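# Nest the smaller cardboard box inside the larger in tray

## Task

Set the bigger cardboard box upright inside the pink tray, opening facing up. Then lower the smaller box into it, also opening up, until it rests fully inside the bigger one.

## Robot and tools

Robot: two arms, left_arm and right_arm. Each carries an identical five-finger right hand, so the two hands are not mirror images. Calibrated bases in the scene frame: left_arm at (+0.080, +0.643, 0) m with quat_wxyz (+1.000, 0, 0, -0.022); right_arm at (+0.061, -0.633, 0) m with quat_wxyz (+1.000, 0, 0, -0.028). A camera stand is fixed behind the arms. Joint drive speed tops out at 2.09 rad/s (shoulder pan, shoulder lift) and 3.14 rad/s (other joints).

Scene frame: origin at table-top height, halfway between the nominal bases. +x points out over the table, +z up, and left_arm sits on the +y side. Image left and right do not match arm names.

Hand point: a point fixed to the palm, 0.05 m in front of it and 0.15 m from the wrist flange along the fingers. Its +z runs along straight fingers, +y comes out of the palm, and +x runs across the palm away from the thumb. Straight fingers reach 0.06 to 0.07 m past the point. A bracket on the little-finger side of the wrist can collide with things. With fingers level, the wrist may hang up to 0.13 m (palm down) or 0.25 m (palm up) below the point and reach the table first.

One row has 28 numbers, each in [-1, 1], always for both arms, in this order: left dx, dy, dz, rx, ry, rz; left little, ring, middle, index, thumb_bend, thumb_turn, force_limit, speed; then the same 14 for the right arm.
Pose numbers are offsets, not poses. They are measured along the scene axes from that arm's Hand target at the start of the action or move, and are not measured from the previous row. 1.0 equals 0.6 m of travel or 180 degrees of turn. rx, ry, rz form one rotation vector, applied about the Hand target's position. Sending the same offset again moves the arm further. Six zeros re-request the current Hand target. Each control step clips the commanded orientation to within 32 degrees of the measured one.
Hand numbers are absolute motor targets. For fingers and thumb_bend, +1 is straight and open and -1 is curled. For thumb_turn, +1 puts the thumb beside the palm and -1 puts it in front of the palm, facing the fingers. force_limit maps linearly from about 0 N at -1 to 10 N at +1 (15 N for the two thumb motors). speed rises from near zero at -1 to full speed at +0.48 and stays full above that. Close at -0.94 or slower for a gentle grip. With the thumb in front, the hand can grasp things about 0.035 to 0.065 m thick. To keep a hand unchanged, repeat the eight hand numbers of the last row it executed. If no row has run for that hand yet, send its hand_measured followed by hand_force_limit and hand_speed.

Tools:
- execute_actions(actions, cameras): actions is a list of up to 15 actions. Each action is a table of up to 15 rows, one row per 1/30 s step; a short table repeats its last row to fill 15 steps, so one action lasts 0.5 s. Images come back only if actions is empty or cameras names them.
- move(target, speed, blend, stop_force, zero, blocking, cameras): drives each hand point in a straight line. target is one 28-number row, or a list of up to 15 rows. Every row in the list is an offset from the same starting Hand targets. speed is the top path speed in m/s (0.002 to 3.2, default 0.25); turn rate is capped at twice that in rad/s. blend, in m, rounds corners in a list. stop_force, in N (4 to 120), ends an arm's path when the push against its motion reaches that value. Leave stop_force out when backing away from a contact, and do not rely on it while the hand turns. zero (default true) re-zeros the sensor before the move. blocking=false returns after about 0.5 s and cannot be combined with stop_force. The whole move is capped at 10 s. The result adds a move: line with the outcome (done, off_target, moving, held, fault) and the limits that acted (paced = pose clipped, held = steps withheld).
- wait(seconds 0 to 10, cameras): the arms hold their last command.
- stop(cameras): brakes a running move.
- zoom_image(camera, region [x0, y0, x1, y1] in pixels, at most 504 by 504): closer view of the latest image from cam_high, cam_left_wrist or cam_right_wrist.
- show_instructions(): shows the reference image pages.
- zero_wrist_force(arm: left_arm or right_arm): tares that arm's wrist sensor.
- finished_scene(scene: 1): ends the scene permanently.

Results: end_effector_position (m), end_effector_quat_wxyz and velocities, all in the scene frame; Hand target (the base for the next offsets); joint positions and torques; Wrist force and Wrist torque along the hand's own axes, plus a peak-force line; hand_measured, hand_stopped_by (moving, target, force, stalled, fault) and hand_load_n, each listing six values in motor order; motor temperatures and MOTOR HOT warnings. A drop in hand_load_n to about 0 means the grip was lost. Cameras: cam_high 896x504, plus fisheye wrist cameras cam_left_wrist and cam_right_wrist at 672x504.

Avoid: contact forces near 150 N or joint torque at its limit, since either halts the arm for 10 s. Also avoid any hit between the two arms or hands, letting objects fall or leave the table, releasing moving parts, and fast impacts. Do not press a stiff arm past a firm contact. Do not route paths close to an arm's own base. Motors that overheat (85 °C) brake the arm for 30 to 60 s. The goal must still hold after the robot lets go.

Each tool is called after ">>>" as a command line: name --argument value for each argument, lists and objects as JSON in quotes; but a table of rows of numbers goes row by row, as --pt "numbers of a row", without its own name.

Reference images:

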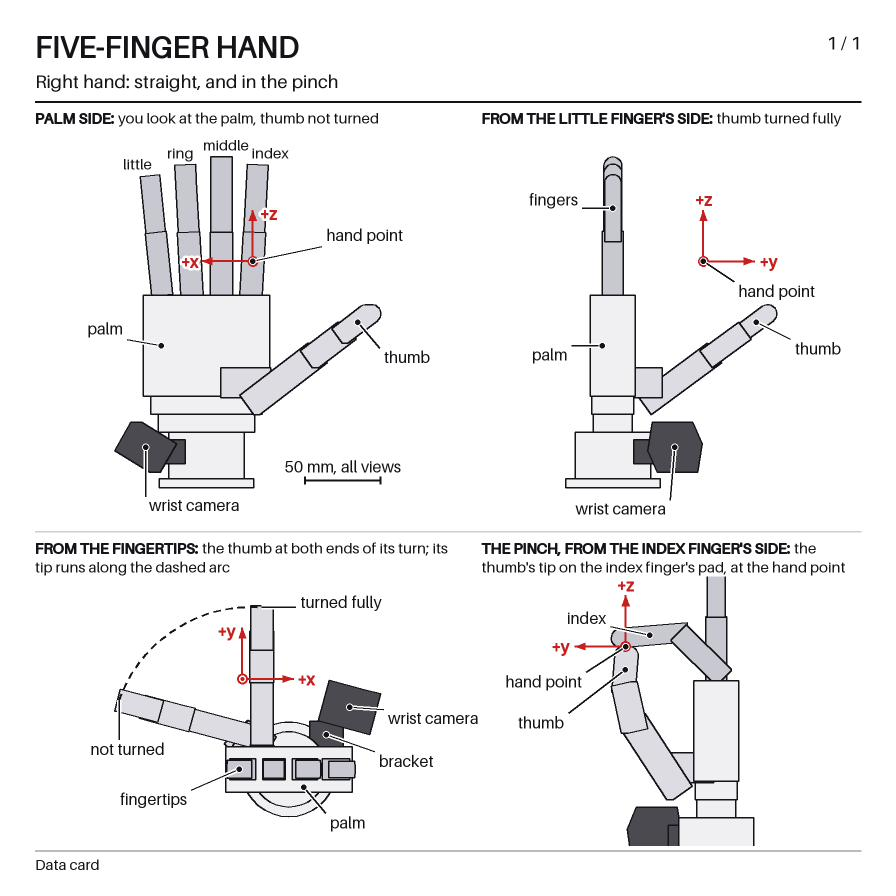

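## Session

>>> execute_actions --actions '[]'

Scene clock: 0.00 s.
left_arm: end_effector_position=(+0.9563, +0.3892, +0.1720) hand_measured=(+1.000, +1.000, +1.000, +1.000, +1.000, +1.000) hand_load_n=(+0.0, +0.0, +0.0, +0.0, +0.0, +0.0) hand_stopped_by=(target, target, target, target, target, target) hand_force_limit=0.00 hand_speed=-0.80 end_effector_quat_wxyz=(+0.508, -0.378, +0.770, +0.078) | right_arm: end_effector_position=(+0.5696, -0.3509, +0.1184) hand_measured=(+1.000, +1.000, +1.000, +1.000, +1.000, +1.000) hand_load_n=(+0.0, +0.0, +0.0, +0.0, +0.0, +0.0) hand_stopped_by=(target, target, target, target, target, target) hand_force_limit=0.00 hand_speed=-0.80 end_effector_quat_wxyz=(-0.253, +0.408, +0.725, -0.494)
Joint positions: left_arm=[-0.721 -0.771 1.279 0.712 0.527 -3.046] | right_arm=[0.408 -0.738 1.584 1.891 1.786 -0.052]
Joint velocities: within noise
Joint torques (N m): no reading
Motor temperatures (°C): left_arm=[36 43 37 45 41 42] | right_arm=[43 36 37 36 39 41]
Wrist force (N): no reading
Wrist torque (N m): no reading
Wrist force, peak (N): no reading
Hand target: left_arm +0.9563, +0.3892, +0.1720; +0.508, -0.378, +0.770, +0.078 | right_arm +0.5696, -0.3509, +0.1184; -0.253, +0.408, +0.725, -0.494

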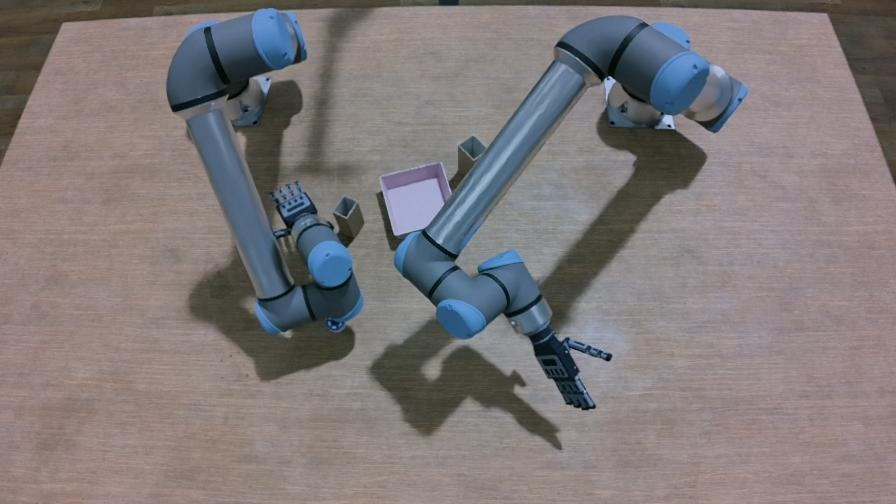

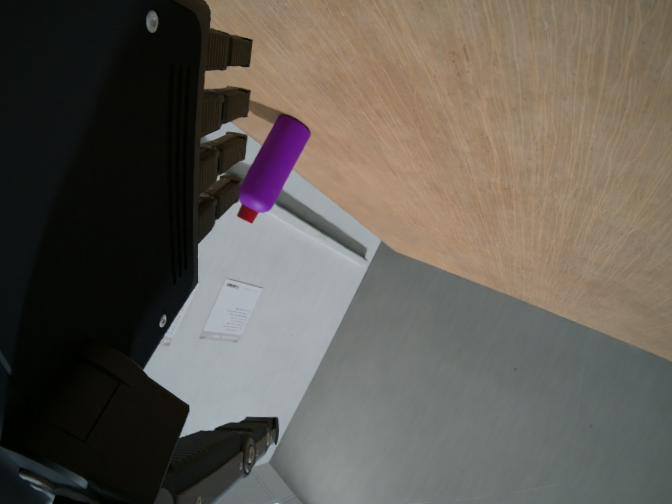

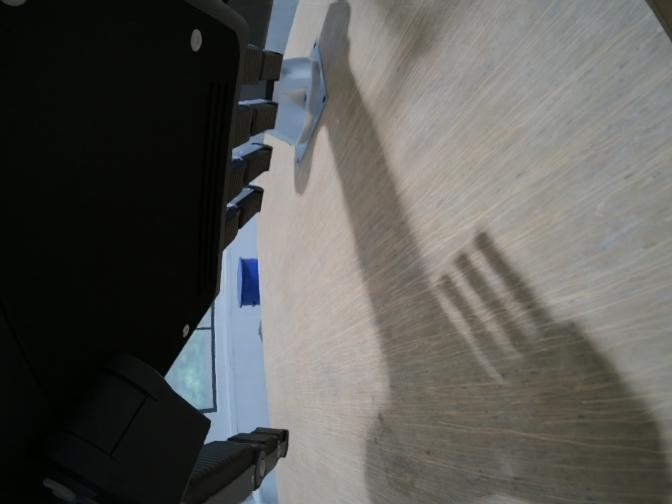

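>>> zoom_image --camera "cam_high" --region '[300, 110, 540, 290]'

Scaled by 2.100 from the camera's 896x504 image, which has a finer 1280x720 frame.

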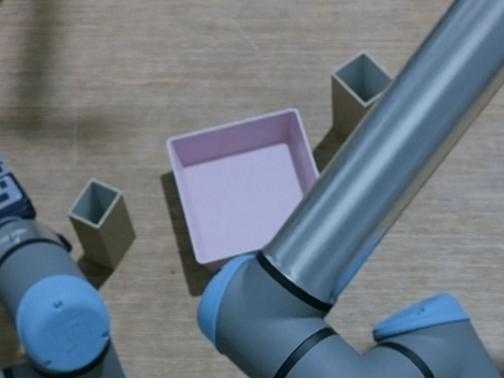

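>>> move --target '[-0.65,0.3,0.25,0,0,0,1,1,1,1,1,1,0,-0.8,0.05,-0.15,0.15,0,0,0,1,1,1,1,1,1,0,-0.8]' --speed 0.4 --cameras '["cam_high"]'

>>> zoom_image --camera "cam_high" --region '[300, 110, 540, 290]'

Scene clock: 74.83 s.
left_arm: end_effector_position=(+0.5663, +0.5691, +0.3219) hand_measured=(+1.000, +1.000, +1.000, +1.000, +1.000, +1.000) hand_load_n=(+0.0, +0.0, +0.0, +0.0, +0.0, +0.0) hand_stopped_by=(target, target, target, target, target, target) hand_force_limit=0.00 hand_speed=-0.80 end_effector_quat_wxyz=(+0.508, -0.378, +0.770, +0.078) | right_arm: end_effector_position=(+0.5996, -0.4410, +0.2084) hand_measured=(+1.000, +1.000, +1.000, +1.000, +1.000, +1.000) hand_load_n=(+0.0, +0.0, +0.0, +0.0, +0.0, +0.0) hand_stopped_by=(target, target, target, target, target, target) hand_force_limit=0.00 hand_speed=-0.80 end_effector_quat_wxyz=(-0.253, +0.408, +0.725, -0.494)
Joint positions: left_arm=[-1.067 -1.448 2.182 1.107 0.512 -3.752] | right_arm=[0.286 -0.864 1.616 1.971 1.899 -0.103]
Joint torques (N m): left_arm=[-1.9 -54.29 -23.22 5.18 -5.31 -1.96] | right_arm=[13.52 -70.28 -21.64 1.32 -1.66 2.43]
Wrist force (N): left_arm=[0.3 0.1 0.0] | right_arm=[0.6 -0.3 -0.4]
Wrist torque (N m): left_arm=[0.02 -0.06 -0.04] | right_arm=[-0.03 -0.09 0.37]
Wrist force, peak (N): left_arm=[1.2 -2.3 1.8] | right_arm=[1.5 0.6 0.0]
Hand target: left_arm +0.5663, +0.5692, +0.3220; +0.508, -0.378, +0.770, +0.078 | right_arm +0.5996, -0.4409, +0.2084; -0.253, +0.408, +0.725, -0.494
Off the commanded pose: left_arm 0.000 m, 0 deg | right_arm 0.000 m, 0 deg.
move: done
Images, in order (width x height): cam_high 896x504.

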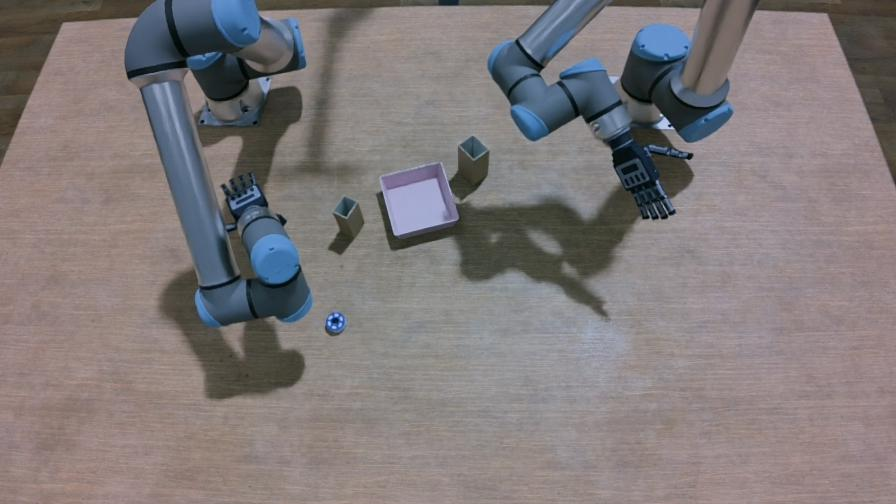

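Scaled by 2.100 from the camera's 896x504 image, which has a finer 1280x720 frame.

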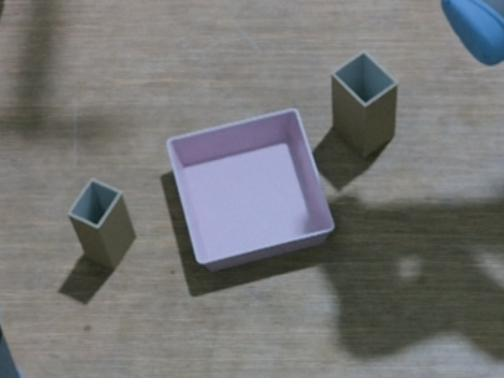

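>>> zoom_image --camera "cam_high" --region '[440, 120, 510, 200]'

>>> zoom_image --camera "cam_high" --region '[315, 180, 385, 260]'

>>> zoom_image --camera "cam_high" --region '[310, 300, 360, 350]'

>>> zoom_image --camera "cam_high" --region '[370, 150, 470, 250]'

Scaled by 6.300 from the camera's 896x504 image, which has a finer 1280x720 frame.

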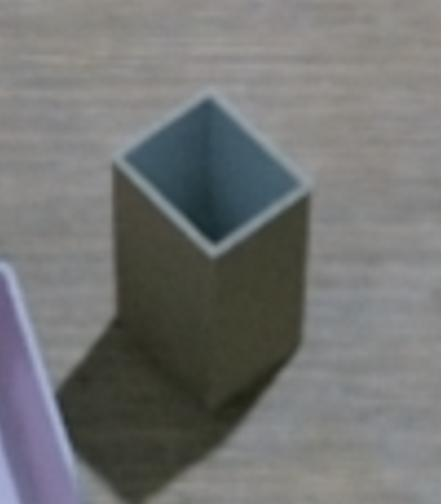

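Scaled by 6.300 from the camera's 896x504 image, which has a finer 1280x720 frame.

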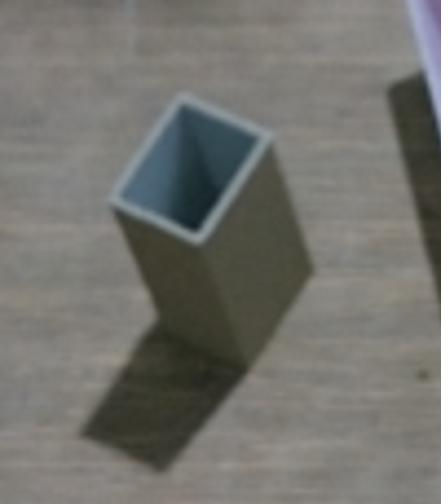

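Scaled by 10.080 from the camera's 896x504 image, which has a finer 1280x720 frame.

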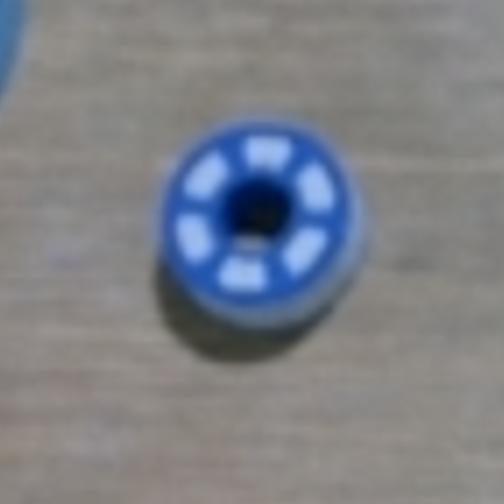

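Scaled by 5.040 from the camera's 896x504 image, which has a finer 1280x720 frame.

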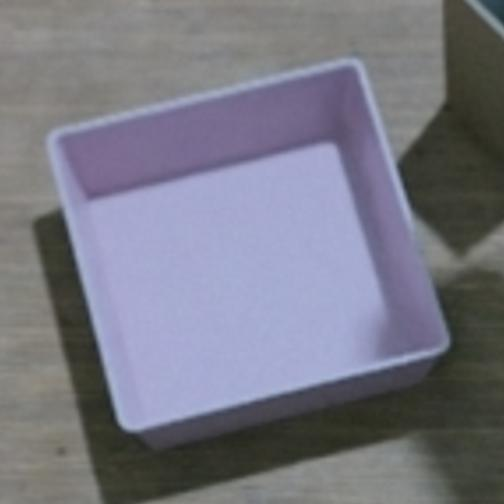

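>>> move --target '[-0.375,-0.7615,-0.10,-0.426,-0.232,0.805,1,1,1,1,1,-1,0,-0.3,-0.25,0.15,0.186,-0.317,-0.369,-0.702,1,1,1,1,1,-1,0,-0.3]' --speed 0.5 --cameras '["all"]'

Scene clock: 328.23 s.
left_arm: end_effector_position=(+0.3423, +0.1126, +0.2620) hand_measured=(+1.000, +1.000, +1.000, +1.000, +1.000, -1.000) hand_load_n=(+0.0, +0.0, +0.0, +0.0, +0.0, -0.5) hand_stopped_by=(target, target, target, target, target, target) hand_force_limit=0.00 hand_speed=-0.30 end_effector_quat_wxyz=(-0.005, +0.985, +0.149, -0.092) | right_arm: end_effector_position=(+0.4496, -0.3509, +0.3199) hand_measured=(+1.000, +1.000, +1.000, +1.000, +1.000, -1.000) hand_load_n=(+0.0, +0.0, +0.0, +0.0, -0.5, +0.0) hand_stopped_by=(target, target, target, target, target, target) hand_force_limit=0.00 hand_speed=-0.30 end_effector_quat_wxyz=(+0.000, +0.972, -0.234, -0.001)
Joint positions: left_arm=[-1.231 -1.333 1.804 1.137 1.752 -6.284] | right_arm=[0.361 -1.401 1.754 1.219 1.57 2.347]
Joint torques (N m): left_arm=[-2.49 -72.44 -30.24 3.23 0.23 3.52] | right_arm=[-10.31 -40.38 -43.83 6.68 0.11 2.3]
Wrist force (N): left_arm=[0.3 -0.9 0.5] | right_arm=[0.4 0.2 -0.1]
Wrist torque (N m): left_arm=[-0.30 -0.13 -0.14] | right_arm=[-0.10 -0.05 0.53]
Wrist force, peak (N): left_arm=[-1.4 -1.2 0.6] | right_arm=[1.2 0.2 -0.7]
Hand target: left_arm +0.3413, +0.1123, +0.2620; +0.000, +0.941, +0.339, +0.000 | right_arm +0.4496, -0.3509, +0.3200; +0.000, +0.972, -0.234, -0.001
Off the commanded pose: left_arm 0.001 m, 25 deg | right_arm 0.000 m, 0 deg.
joint sent to its limit (left arm) — joint 6 (wrist 3), lower limit. The joint targets are off in orientation, not in position.
move: off_target (left_arm)
camera_calibration:
cam_left_wrist: T_world_to_cam=[[0.504208, -0.862171, -0.0493396, -0.0656971], [-0.645929, -0.414436, 0.641107, 0.102069], [-0.573192, -0.291382, -0.765864, 0.546204], [0, 0, 0, 1]] pos_world=[0.412134, 0.144813, 0.34964]
cam_right_wrist: T_world_to_cam=[[-0.209505, -0.976442, -0.0516601, -0.225748], [-0.869815, 0.161971, 0.466034, 0.301842], [-0.446687, 0.142571, -0.883258, 0.651931], [0, 0, 0, 1]] pos_world=[0.50646, -0.362265, 0.423492]

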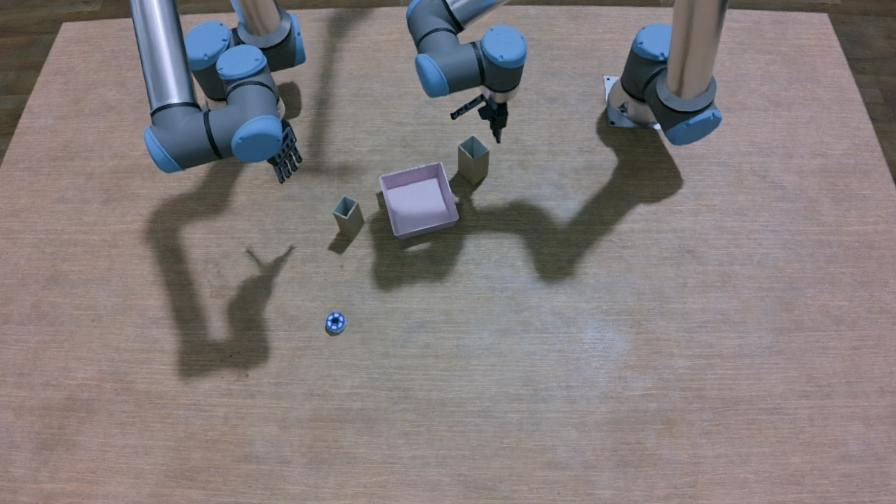

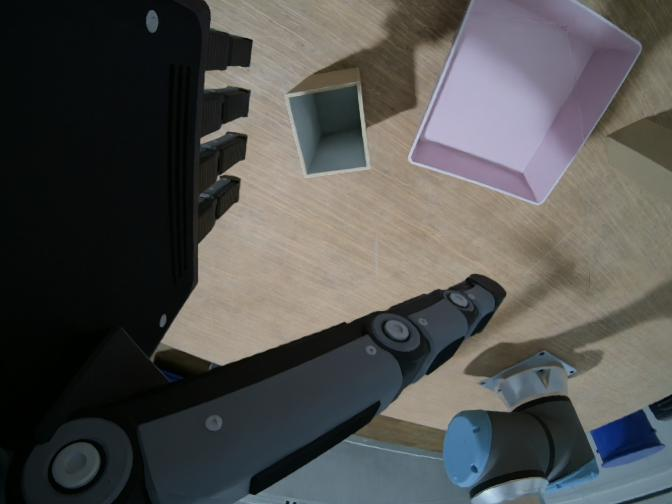

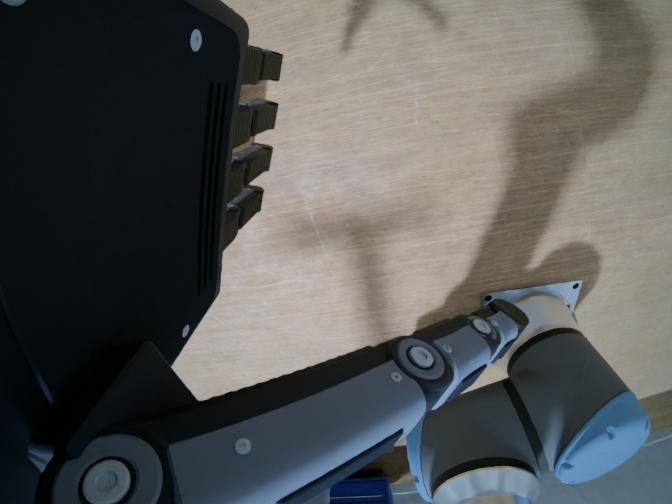

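>>> move --pt "0 0 0 0 0 -0.7211 1 1 1 1 1 -1 0 -0.3 0.037 0.115 -0.05 0.1855 -0.0945 0 1 1 1 1 1 -1 0 -0.3" --pt "0 0 0 0 0 0.6667 1 1 1 1 1 -1 0 -0.3 0.074 0.23 -0.1 0.371 -0.189 0 1 1 1 1 1 -1 0 -0.3" --pt "0 0 0 0 0 0 1 1 1 1 1 -1 0 -0.3 0.074 0.23 -0.1 0.371 -0.189 0 1 1 1 1 1 -1 0 -0.3" --speed 0.6 --blend 0.05 --cameras '["all"]'

Scene clock: 362.37 s.
left_arm: end_effector_position=(+0.3414, +0.1123, +0.2620) hand_measured=(+1.000, +1.000, +1.000, +1.000, +1.000, -1.000) hand_load_n=(+0.0, +0.0, +0.0, +0.0, +0.0, +0.0) hand_stopped_by=(target, target, target, target, target, target) hand_force_limit=0.00 hand_speed=-0.30 end_effector_quat_wxyz=(+0.000, +0.941, +0.340, +0.000) | right_arm: end_effector_position=(+0.4940, -0.2129, +0.2600) hand_measured=(+1.000, +1.000, +1.000, +1.000, +1.000, -1.000) hand_load_n=(+0.0, +0.0, +0.0, +0.0, +0.0, +0.0) hand_stopped_by=(target, target, target, target, target, target) hand_force_limit=0.00 hand_speed=-0.30 end_effector_quat_wxyz=(-0.592, +0.772, -0.185, +0.141)
Joint positions: left_arm=[-1.377 -1.398 1.861 1.108 1.571 -0.543] | right_arm=[0.103 -1.689 2.234 -0.046 0.574 2.713]
Joint torques (N m): left_arm=[-19.6 -56.98 -29.22 6.43 1.55 2.78] | right_arm=[12.93 -10.87 -43.78 -1.35 -0.85 2.65]
Wrist force (N): left_arm=[0.2 -1.2 0.5] | right_arm=[0.1 -1.3 -0.7]
Wrist torque (N m): left_arm=[-0.33 -0.15 -0.01] | right_arm=[-0.15 0.03 0.37]
Wrist force, peak (N): left_arm=[-0.1 -1.6 0.5] | right_arm=[-0.2 -1.5 -0.8]
Hand target: left_arm +0.3413, +0.1123, +0.2620; +0.000, +0.941, +0.339, +0.000 | right_arm +0.4940, -0.2129, +0.2600; -0.592, +0.772, -0.185, +0.141
Off the commanded pose: left_arm 0.000 m, 0 deg | right_arm 0.000 m, 0 deg.
move: done
camera_calibration:
cam_left_wrist: T_world_to_cam=[[0.797227, -0.603025, 0.0281083, -0.214915], [-0.532164, -0.680038, 0.504332, 0.128107], [-0.28501, -0.417025, -0.863053, 0.486744], [0, 0, 0, 1]] pos_world=[0.378237, 0.160502, 0.361518]
cam_right_wrist: T_world_to_cam=[[0.137142, -0.295299, -0.945511, 0.121283], [-0.98997, -0.0735669, -0.120614, 0.507832], [-0.033941, 0.952568, -0.302426, 0.416777], [0, 0, 0, 1]] pos_world=[0.500251, -0.323834, 0.30197]

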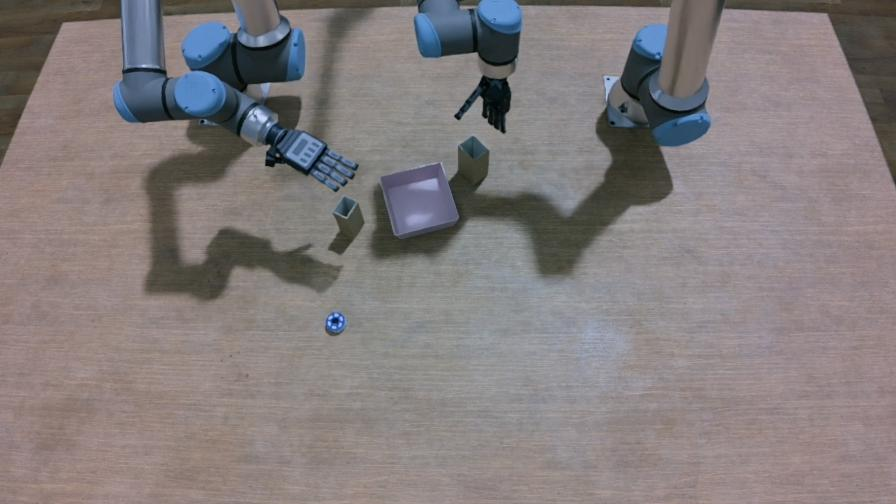

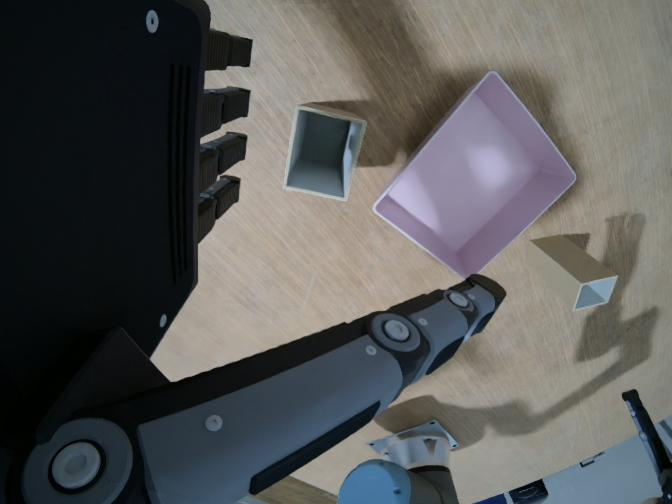

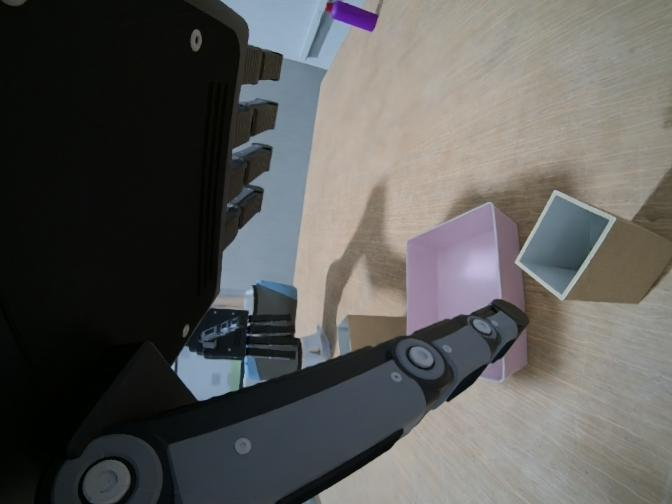

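>>> zoom_image --camera "cam_left_wrist" --region '[260, 80, 400, 220]'

>>> zoom_image --camera "cam_right_wrist" --region '[490, 160, 672, 340]'

Scaled by 3.600 from the camera's 672x504 image, which has a finer 960x720 frame.

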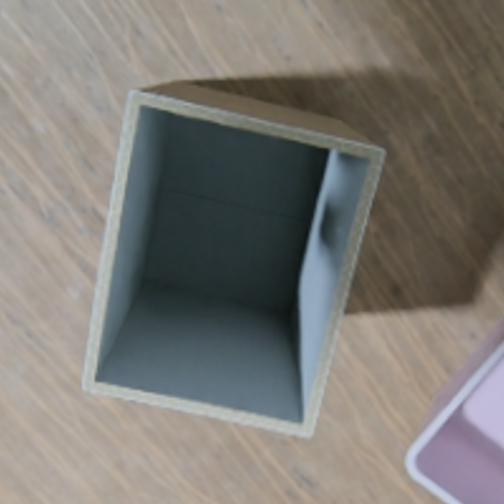

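Scaled by 2.769 from the camera's 672x504 image, which has a finer 960x720 frame.

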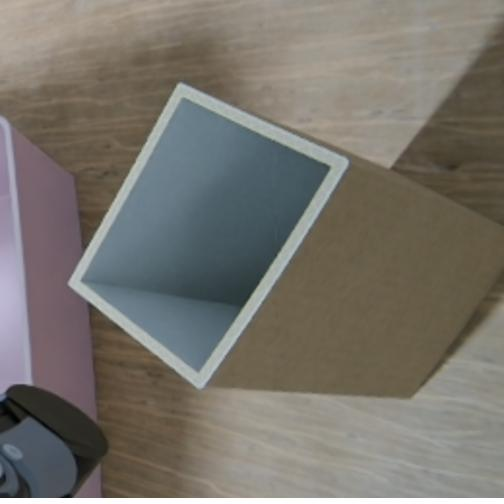

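>>> move --target '[0,0,-0.2,0,0,0,1,1,1,1,1,-1,0,-0.3,0,0,-0.08,0,0,0,1,1,1,1,1,-1,0,-0.3]' --speed 0.3 --cameras '["all"]'

>>> zoom_image --camera "cam_high" --region '[420, 60, 540, 200]'

>>> zoom_image --camera "cam_high" --region '[290, 120, 400, 250]'

Scene clock: 411.10 s.
left_arm: end_effector_position=(+0.3412, +0.1123, +0.1421) hand_measured=(+1.000, +1.000, +1.000, +1.000, +1.000, -1.000) hand_load_n=(+0.0, +0.0, +0.0, +0.0, +0.0, +0.0) hand_stopped_by=(target, target, target, target, target, target) hand_force_limit=0.00 hand_speed=-0.30 end_effector_quat_wxyz=(+0.000, +0.941, +0.339, +0.000) | right_arm: end_effector_position=(+0.4940, -0.2130, +0.2119) hand_measured=(+1.000, +1.000, +1.000, +1.000, +1.000, -1.000) hand_load_n=(+0.0, +0.0, +0.0, +0.0, +0.0, +0.0) hand_stopped_by=(target, target, target, target, target, target) hand_force_limit=0.00 hand_speed=-0.30 end_effector_quat_wxyz=(-0.592, +0.772, -0.185, +0.141)
Joint positions: left_arm=[-1.377 -1.286 1.966 0.891 1.571 -0.543] | right_arm=[0.103 -1.631 2.285 -0.154 0.574 2.713]
Joint torques (N m): left_arm=[13.6 -49.92 -33.47 1.84 -1.36 1.07] | right_arm=[12.25 -29.2 -41.1 2.15 0.86 1.84]
Wrist force (N): left_arm=[0.1 -1.4 0.4] | right_arm=[0.3 -0.7 -0.6]
Wrist torque (N m): left_arm=[-0.36 -0.14 -0.10] | right_arm=[-0.09 0.00 0.24]
Wrist force, peak (N): left_arm=[0.0 -1.1 3.1] | right_arm=[0.1 -2.1 -0.7]
Hand target: left_arm +0.3413, +0.1123, +0.1420; +0.000, +0.941, +0.339, +0.000 | right_arm +0.4940, -0.2129, +0.2120; -0.592, +0.772, -0.185, +0.141
Off the commanded pose: left_arm 0.000 m, 0 deg | right_arm 0.000 m, 0 deg.
move: done
camera_calibration:
cam_left_wrist: T_world_to_cam=[[0.796925, -0.603429, 0.0280027, -0.211202], [-0.532511, -0.679868, 0.504194, 0.188728], [-0.285207, -0.416716, -0.863137, 0.383322], [0, 0, 0, 1]] pos_world=[0.378138, 0.160602, 0.241618]
cam_right_wrist: T_world_to_cam=[[0.137048, -0.295307, -0.945522, 0.0759461], [-0.989983, -0.0735384, -0.120525, 0.502035], [-0.0339403, 0.952568, -0.302427, 0.40226], [0, 0, 0, 1]] pos_world=[0.500251, -0.323834, 0.253971]

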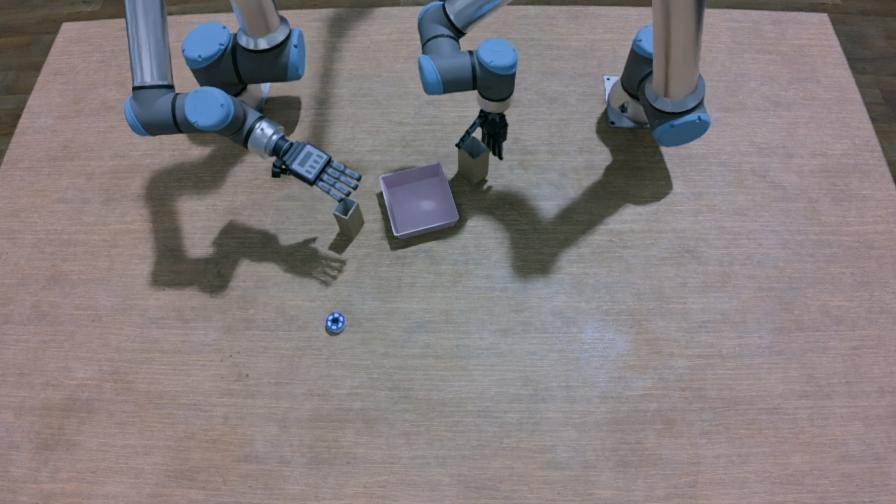

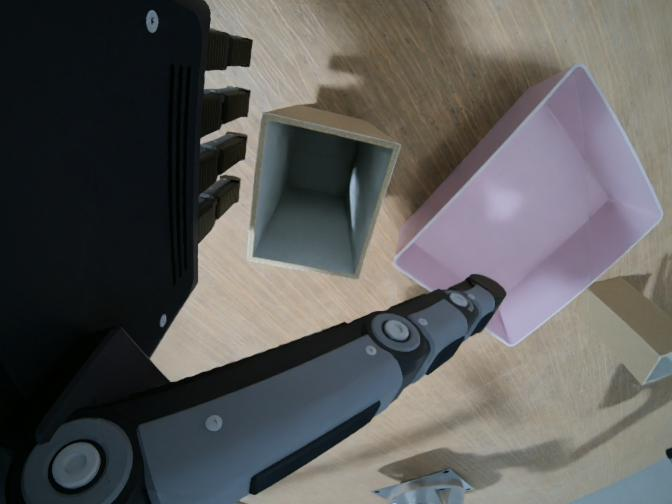

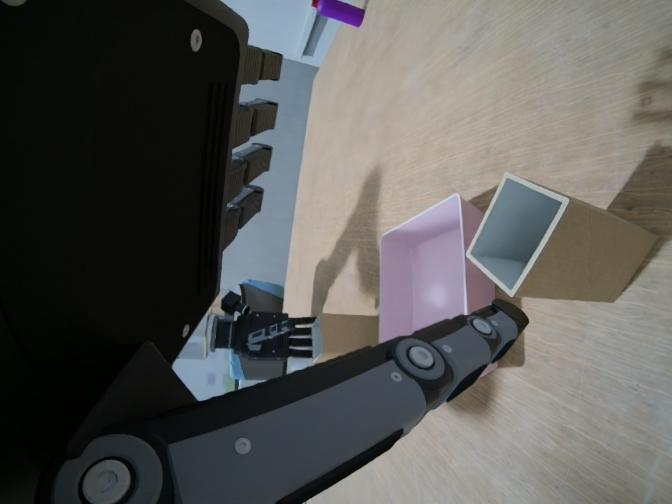

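Scaled by 3.600 from the camera's 896x504 image, which has a finer 1280x720 frame.

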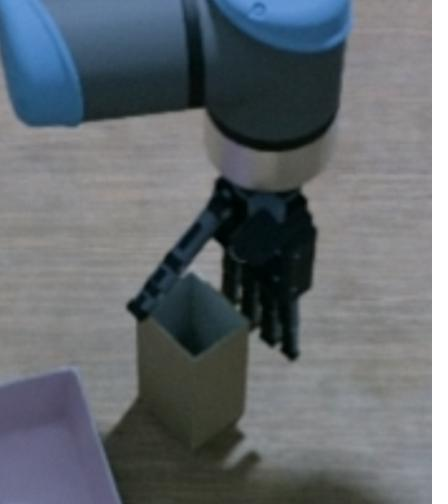

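Scaled by 3.877 from the camera's 896x504 image, which has a finer 1280x720 frame.

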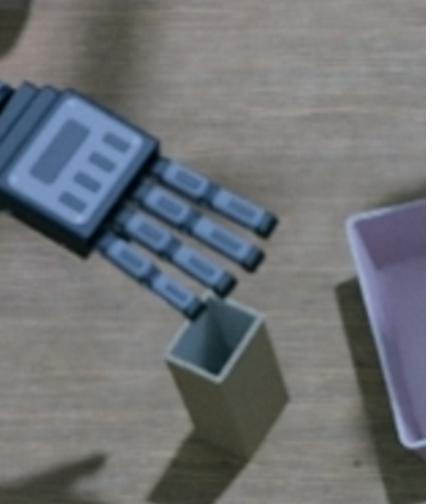

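>>> move --target '[0.0063,-0.0077,-0.078,0,0,0,1,1,1,1,1,-1,0,-0.3,0,0,0,0,0,0,1,1,1,1,1,-1,0,-0.3]' --speed 0.1 --stop_force 8 --cameras '["cam_high","cam_left_wrist"]'

>>> zoom_image --camera "cam_high" --region '[420, 60, 540, 200]'

>>> zoom_image --camera "cam_left_wrist" --region '[180, 0, 520, 340]'

Scene clock: 428.67 s.
left_arm: end_effector_position=(+0.3451, +0.1077, +0.0952) hand_measured=(+1.000, +1.000, +1.000, +1.000, +1.000, -1.000) hand_load_n=(+0.0, +0.0, +0.0, +0.0, +0.0, +0.0) hand_stopped_by=(target, target, target, target, target, target) hand_force_limit=0.00 hand_speed=-0.30 end_effector_quat_wxyz=(+0.000, +0.941, +0.339, +0.000) | right_arm: end_effector_position=(+0.4940, -0.2129, +0.2120) hand_measured=(+1.000, +1.000, +1.000, +1.000, +1.000, -1.000) hand_load_n=(-0.5, +0.0, +0.0, +0.0, +0.0, +0.0) hand_stopped_by=(target, target, target, target, target, target) hand_force_limit=0.00 hand_speed=-0.30 end_effector_quat_wxyz=(-0.592, +0.772, -0.185, +0.141)
Joint positions: left_arm=[-1.371 -1.223 1.984 0.81 1.571 -0.537] | right_arm=[0.103 -1.631 2.285 -0.154 0.574 2.713]
Joint torques (N m): left_arm=[-16.13 -74.88 -37.6 5.06 -3.29 -2.47] | right_arm=[13.51 -36.65 -41.5 0.36 1.05 -0.79]
Wrist force (N): left_arm=[0.3 -1.3 0.6] | right_arm=[-0.2 -0.4 -0.8]
Wrist torque (N m): left_arm=[-0.38 -0.19 -0.17] | right_arm=[-0.03 0.07 0.22]
Wrist force, peak (N): left_arm=[0.0 -1.4 1.8] | right_arm=[0.2 -0.6 -1.4]
Hand target: left_arm +0.3451, +0.1077, +0.0952; +0.000, +0.941, +0.339, +0.000 | right_arm +0.4940, -0.2129, +0.2120; -0.592, +0.772, -0.185, +0.141
Off the commanded pose: left_arm 0.000 m, 0 deg | right_arm 0.000 m, 0 deg.
move: done
camera_calibration:
cam_left_wrist: T_world_to_cam=[[0.796971, -0.603364, 0.028096, -0.215799], [-0.532454, -0.679825, 0.504312, 0.211151], [-0.285183, -0.416882, -0.863064, 0.341969], [0, 0, 0, 1]] pos_world=[0.381938, 0.155902, 0.194718]
Images, in order (width x height): cam_high 896x504, cam_left_wrist 672x504.

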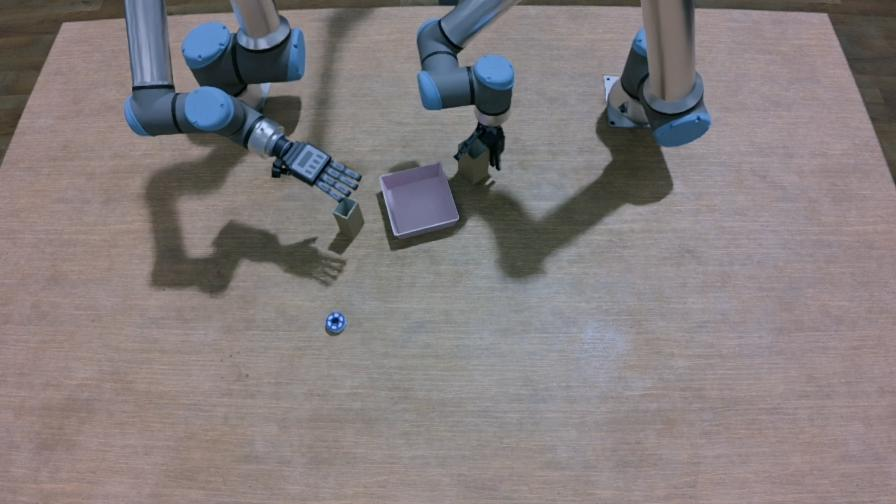

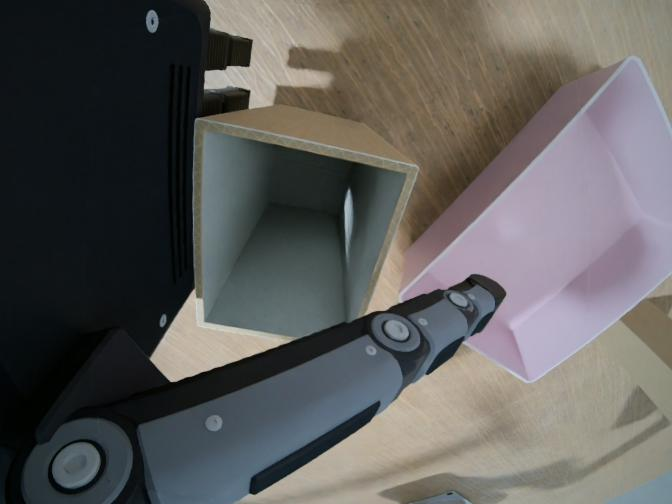

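Scaled by 3.600 from the camera's 896x504 image, which has a finer 1280x720 frame.

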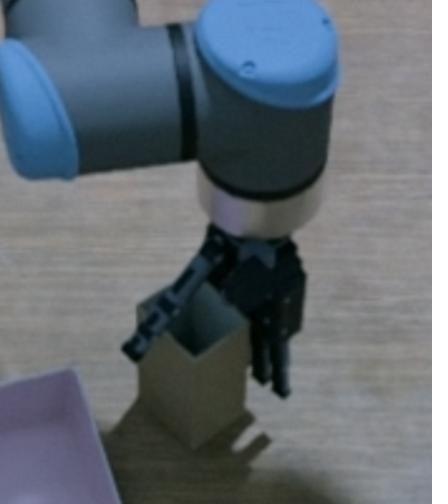

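Scaled by 1.482 from the camera's 672x504 image, which has a finer 960x720 frame.

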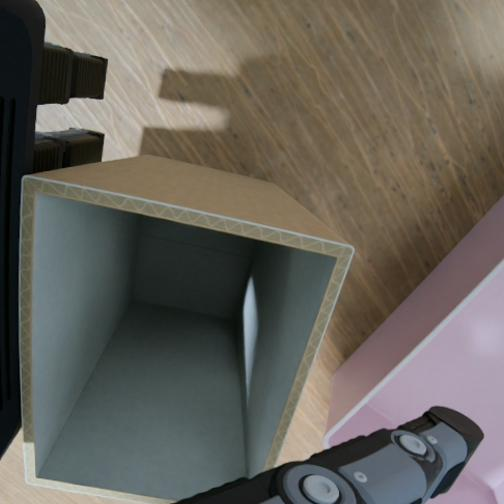

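>>> move --target '[0.0053,-0.0064,-0.0155,0,0,0,1,1,1,1,1,-1,-0.33,-0.3,0,0,0,0,0,0,1,1,1,1,1,-1,0,-0.3]' --speed 0.1 --stop_force 8 --cameras '[]'

>>> execute_actions --actions '[[[0,0,0,0,0,0,1,1,1,1,0.5,-1,-0.33,-0.5,0,0,0,0,0,0,1,1,1,1,1,-1,0,-0.3]]]' --cameras '["cam_high","cam_left_wrist"]'

>>> zoom_image --camera "cam_high" --region '[420, 60, 540, 200]'

Scene clock: 448.30 s.
left_arm: end_effector_position=(+0.3483, +0.1038, +0.0859) hand_measured=(+1.000, +1.000, +1.000, +1.000, +1.000, -1.000) hand_load_n=(+0.0, +0.0, +0.0, +0.0, +0.0, +0.0) hand_stopped_by=(target, target, target, target, target, target) hand_force_limit=-0.33 hand_speed=-0.30 end_effector_quat_wxyz=(+0.000, +0.941, +0.339, +0.000) | right_arm: end_effector_position=(+0.4940, -0.2129, +0.2120) hand_measured=(+1.000, +1.000, +1.000, +1.000, +1.000, -1.000) hand_load_n=(-0.5, -0.5, -0.5, +0.0, +0.0, +0.0) hand_stopped_by=(target, target, target, target, target, target) hand_force_limit=0.00 hand_speed=-0.30 end_effector_quat_wxyz=(-0.592, +0.772, -0.185, +0.141)
Joint positions: left_arm=[-1.366 -1.204 1.979 0.797 1.571 -0.531] | right_arm=[0.103 -1.631 2.285 -0.154 0.574 2.713]
Joint torques (N m): left_arm=[-10.35 -75.44 -15.81 6.37 -2.93 -2.64] | right_arm=[13.23 -36.8 -41.75 0.53 0.8 -1.53]
Wrist force (N): left_arm=[0.2 -1.2 0.5] | right_arm=[-0.1 -1.0 -0.4]
Wrist torque (N m): left_arm=[-0.35 -0.17 -0.18] | right_arm=[-0.14 0.06 0.20]
Wrist force, peak (N): left_arm=[-0.1 -1.8 0.1] | right_arm=[0.2 -0.9 -1.2]
Hand target: left_arm +0.3482, +0.1039, +0.0859; +0.000, +0.941, +0.339, +0.000 | right_arm +0.4940, -0.2129, +0.2120; -0.592, +0.772, -0.185, +0.141
Off the commanded pose: left_arm 0.000 m, 0 deg | right_arm 0.000 m, 0 deg.
move: done
No camera images: "cameras" was empty.

Scene clock: 449.03 s.
left_arm: end_effector_position=(+0.3482, +0.1039, +0.0859) hand_measured=(+1.000, +1.000, +1.000, +1.000, +0.674, -1.000) hand_load_n=(+0.0, +0.0, +0.0, +0.0, +5.0, +0.5) hand_stopped_by=(target, target, target, target, force, target) hand_force_limit=-0.33 hand_speed=-0.50 end_effector_quat_wxyz=(+0.000, +0.941, +0.339, +0.000) | right_arm: end_effector_position=(+0.4940, -0.2129, +0.2120) hand_measured=(+1.000, +1.000, +1.000, +1.000, +1.000, -1.000) hand_load_n=(+0.0, +0.0, +0.0, +0.0, +0.0, +0.0) hand_stopped_by=(target, target, target, target, target, target) hand_force_limit=0.00 hand_speed=-0.30 end_effector_quat_wxyz=(-0.592, +0.772, -0.185, +0.141)
Joint positions: left_arm=[-1.366 -1.204 1.979 0.797 1.571 -0.532] | right_arm=[0.103 -1.631 2.285 -0.154 0.574 2.713]
Joint torques (N m): left_arm=[-14.12 -75.33 -16.26 6.43 -2.59 -2.53] | right_arm=[12.33 -35.86 -41.61 0.38 1.03 -1.47]
Wrist force (N): left_arm=[0.1 -0.6 -0.6] | right_arm=[0.4 -0.4 -1.0]
Wrist torque (N m): left_arm=[-0.43 -0.14 -0.18] | right_arm=[-0.03 0.00 0.26]
Wrist force, peak (N): left_arm=[-0.2 -1.7 0.2] | right_arm=[-0.3 -0.4 -1.4]
Hand target: left_arm +0.3482, +0.1039, +0.0859; +0.000, +0.941, +0.339, +0.000 | right_arm +0.4940, -0.2129, +0.2120; -0.592, +0.772, -0.185, +0.141
Off the commanded pose: left_arm 0.000 m, 0 deg | right_arm 0.000 m, 0 deg.
camera_calibration:
cam_left_wrist: T_world_to_cam=[[0.796929, -0.603417, 0.0281382, -0.220364], [-0.532504, -0.679756, 0.504353, 0.214963], [-0.285208, -0.416917, -0.863039, 0.333281], [0, 0, 0, 1]] pos_world=[0.385138, 0.152101, 0.185418]
Images, in order (width x height): cam_high 896x504, cam_left_wrist 672x504.

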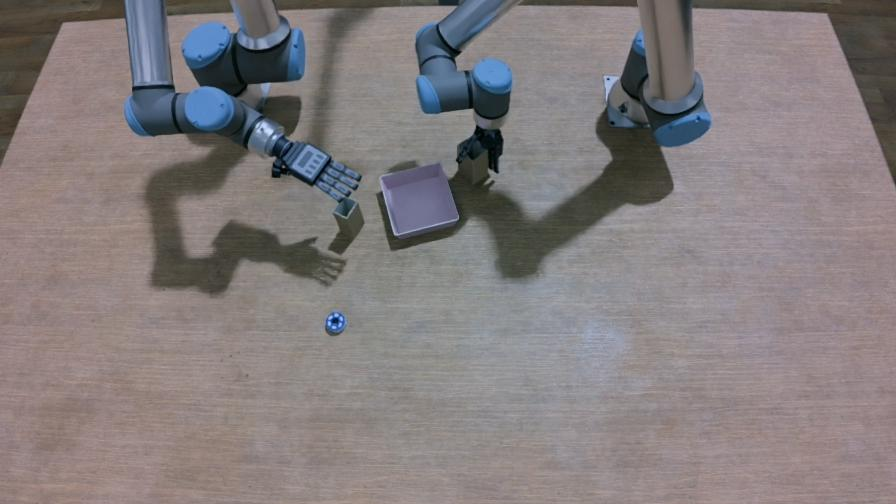

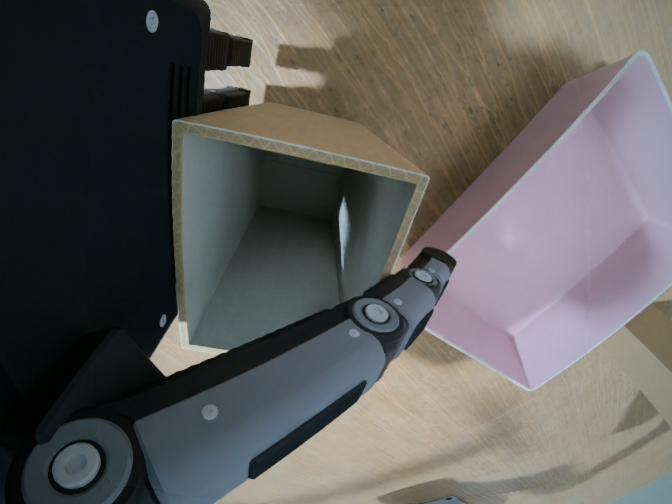

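Scaled by 3.600 from the camera's 896x504 image, which has a finer 1280x720 frame.

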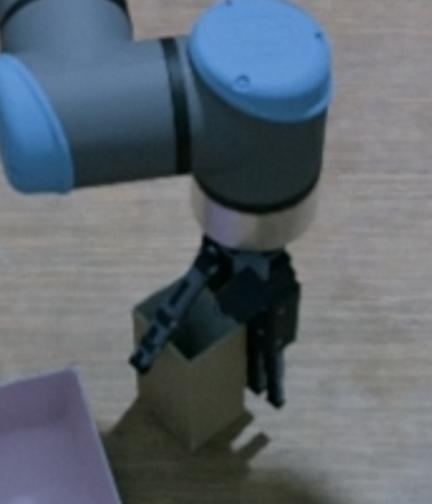

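>>> execute_actions --actions '[[[0,0,0,0,0,0,1,1,1,1,1,-1,-0.33,-0.3,0,0,0,0,0,0,1,1,1,1,1,-1,0,-0.3]]]' --cameras '[]'

>>> move --target '[0,0,0.0235,0,0,0,1,1,1,1,1,-1,-0.33,-0.3,0,0,0,0,0,0,1,1,1,1,1,-1,0,-0.3]' --speed 0.1 --cameras '[]'

>>> execute_actions --actions '[[[0,0,0,0,0,0,1,1,1,1,0.3,-1,-0.33,-0.6,0,0,0,0,0,0,1,1,1,1,1,-1,0,-0.3]]]' --cameras '["cam_high","cam_left_wrist"]'

>>> zoom_image --camera "cam_high" --region '[420, 60, 540, 200]'

Scene clock: 469.53 s.
left_arm: end_effector_position=(+0.3482, +0.1039, +0.0859) hand_measured=(+1.000, +1.000, +1.000, +1.000, +1.000, -1.000) hand_load_n=(+0.0, +0.0, +0.0, +0.0, +0.0, +0.0) hand_stopped_by=(target, target, target, target, target, target) hand_force_limit=-0.33 hand_speed=-0.30 end_effector_quat_wxyz=(+0.000, +0.941, +0.339, +0.000) | right_arm: end_effector_position=(+0.4940, -0.2129, +0.2120) hand_measured=(+1.000, +1.000, +1.000, +1.000, +1.000, -1.000) hand_load_n=(+0.0, +0.0, +0.0, +0.5, +0.0, +0.0) hand_stopped_by=(target, target, target, target, target, target) hand_force_limit=0.00 hand_speed=-0.30 end_effector_quat_wxyz=(-0.592, +0.772, -0.185, +0.141)
Joint positions: left_arm=[-1.366 -1.204 1.979 0.797 1.571 -0.532] | right_arm=[0.103 -1.631 2.285 -0.154 0.574 2.713]
Joint torques (N m): left_arm=[-14.76 -62.26 -16.82 5.52 -0.82 -2.62] | right_arm=[13.59 -36.01 -41.9 0.62 1.03 -1.64]
Wrist force (N): left_arm=[0.1 -1.3 0.4] | right_arm=[0.6 -0.4 -0.6]
Wrist torque (N m): left_arm=[-0.35 -0.16 -0.18] | right_arm=[-0.05 -0.04 0.27]
Wrist force, peak (N): left_arm=[0.0 -1.7 0.4] | right_arm=[-0.3 -1.1 -1.1]
Hand target: left_arm +0.3482, +0.1039, +0.0859; +0.000, +0.941, +0.339, +0.000 | right_arm +0.4940, -0.2129, +0.2120; -0.592, +0.772, -0.185, +0.141
Off the commanded pose: left_arm 0.000 m, 0 deg | right_arm 0.000 m, 0 deg.
No camera images: "cameras" was empty.

Scene clock: 470.23 s.
left_arm: end_effector_position=(+0.3482, +0.1038, +0.1002) hand_measured=(+1.000, +1.000, +1.000, +1.000, +1.000, -1.000) hand_load_n=(+0.0, +0.0, +0.0, +0.0, +0.0, +0.0) hand_stopped_by=(target, target, target, target, target, target) hand_force_limit=-0.33 hand_speed=-0.30 end_effector_quat_wxyz=(+0.000, +0.941, +0.339, +0.000) | right_arm: end_effector_position=(+0.4940, -0.2129, +0.2120) hand_measured=(+1.000, +1.000, +1.000, +1.000, +1.000, -1.000) hand_load_n=(+0.0, +0.0, -0.5, +0.0, +0.0, +0.0) hand_stopped_by=(target, target, target, target, target, target) hand_force_limit=0.00 hand_speed=-0.30 end_effector_quat_wxyz=(-0.592, +0.772, -0.185, +0.141)
Joint positions: left_arm=[-1.366 -1.222 1.971 0.822 1.571 -0.532] | right_arm=[0.103 -1.631 2.285 -0.154 0.574 2.713]
Joint torques (N m): left_arm=[-14.31 -50.07 -26.2 -0.02 -0.53 -2.34] | right_arm=[12.03 -36 -41.49 0.52 1.1 -1.64]
Wrist force (N): left_arm=[0.0 -1.7 0.3] | right_arm=[0.5 -0.8 -0.7]
Wrist torque (N m): left_arm=[-0.40 -0.13 -0.21] | right_arm=[-0.11 -0.02 0.25]
Wrist force, peak (N): left_arm=[0.3 -1.5 1.0] | right_arm=[0.3 -1.1 -0.8]
Hand target: left_arm +0.3482, +0.1039, +0.1000; +0.000, +0.941, +0.339, +0.000 | right_arm +0.4940, -0.2129, +0.2120; -0.592, +0.772, -0.185, +0.141
Off the commanded pose: left_arm 0.000 m, 0 deg | right_arm 0.000 m, 0 deg.
move: done
No camera images: "cameras" was empty.

Scene clock: 471.50 s.
left_arm: end_effector_position=(+0.3482, +0.1039, +0.1000) hand_measured=(+1.000, +1.000, +1.000, +1.000, +0.436, -1.000) hand_load_n=(+0.0, +0.0, +0.0, +0.0, +5.0, +0.0) hand_stopped_by=(target, target, target, target, force, target) hand_force_limit=-0.33 hand_speed=-0.60 end_effector_quat_wxyz=(+0.000, +0.941, +0.339, +0.000) | right_arm: end_effector_position=(+0.4940, -0.2129, +0.2120) hand_measured=(+1.000, +1.000, +1.000, +1.000, +1.000, -1.000) hand_load_n=(+0.0, +0.0, +0.0, +0.0, +0.0, +0.0) hand_stopped_by=(target, target, target, target, target, target) hand_force_limit=0.00 hand_speed=-0.30 end_effector_quat_wxyz=(-0.592, +0.772, -0.185, +0.141)
Joint positions: left_arm=[-1.366 -1.222 1.971 0.822 1.571 -0.532] | right_arm=[0.103 -1.631 2.285 -0.154 0.574 2.713]
Joint torques (N m): left_arm=[-14.06 -46.2 -17.19 0.61 -0.05 -2.27] | right_arm=[13.32 -36.85 -41.01 0.4 0.73 -1.23]
Wrist force (N): left_arm=[0.1 -1.2 -1.1] | right_arm=[0.5 -1.1 -1.2]
Wrist torque (N m): left_arm=[-0.48 -0.12 -0.20] | right_arm=[-0.11 0.00 0.23]
Wrist force, peak (N): left_arm=[0.2 -1.9 0.4] | right_arm=[0.5 -1.1 -1.2]
Hand target: left_arm +0.3482, +0.1039, +0.1000; +0.000, +0.941, +0.339, +0.000 | right_arm +0.4940, -0.2129, +0.2120; -0.592, +0.772, -0.185, +0.141
Off the commanded pose: left_arm 0.000 m, 0 deg | right_arm 0.000 m, 0 deg.
camera_calibration:
cam_left_wrist: T_world_to_cam=[[0.796929, -0.603417, 0.0281382, -0.220761], [-0.532504, -0.679756, 0.504353, 0.207852], [-0.285208, -0.416917, -0.863039, 0.34545], [0, 0, 0, 1]] pos_world=[0.385138, 0.152101, 0.199518]
Images, in order (width x height): cam_high 896x504, cam_left_wrist 672x504.

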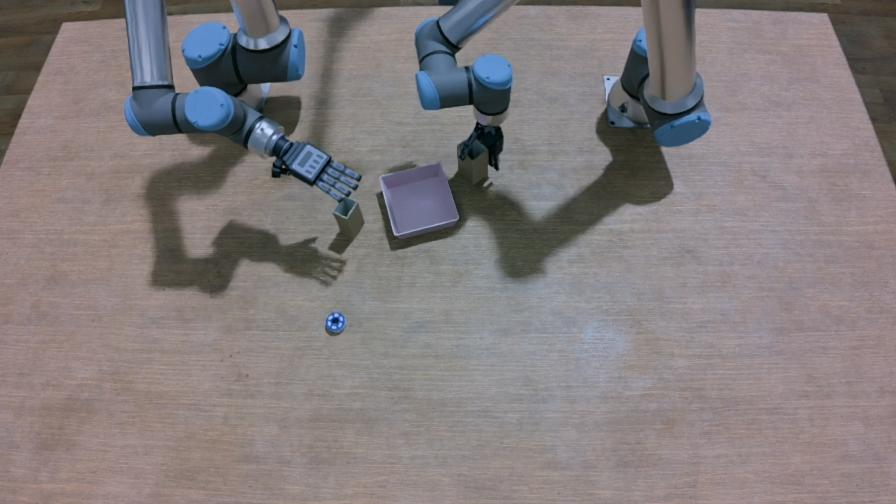

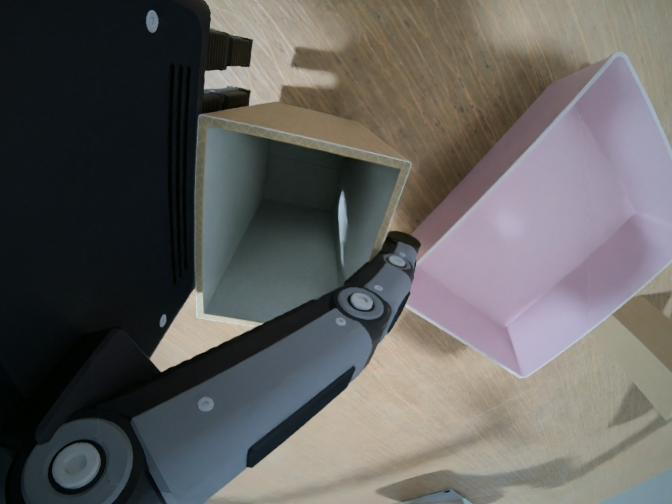

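Scaled by 3.600 from the camera's 896x504 image, which has a finer 1280x720 frame.

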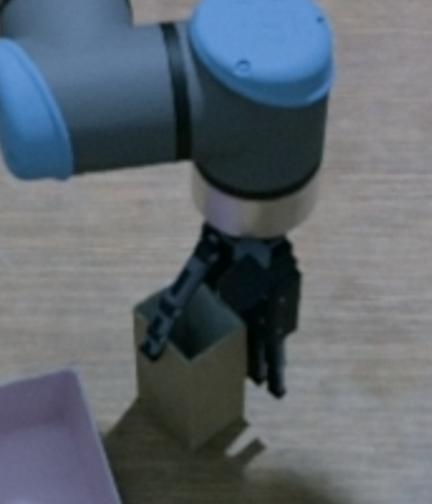

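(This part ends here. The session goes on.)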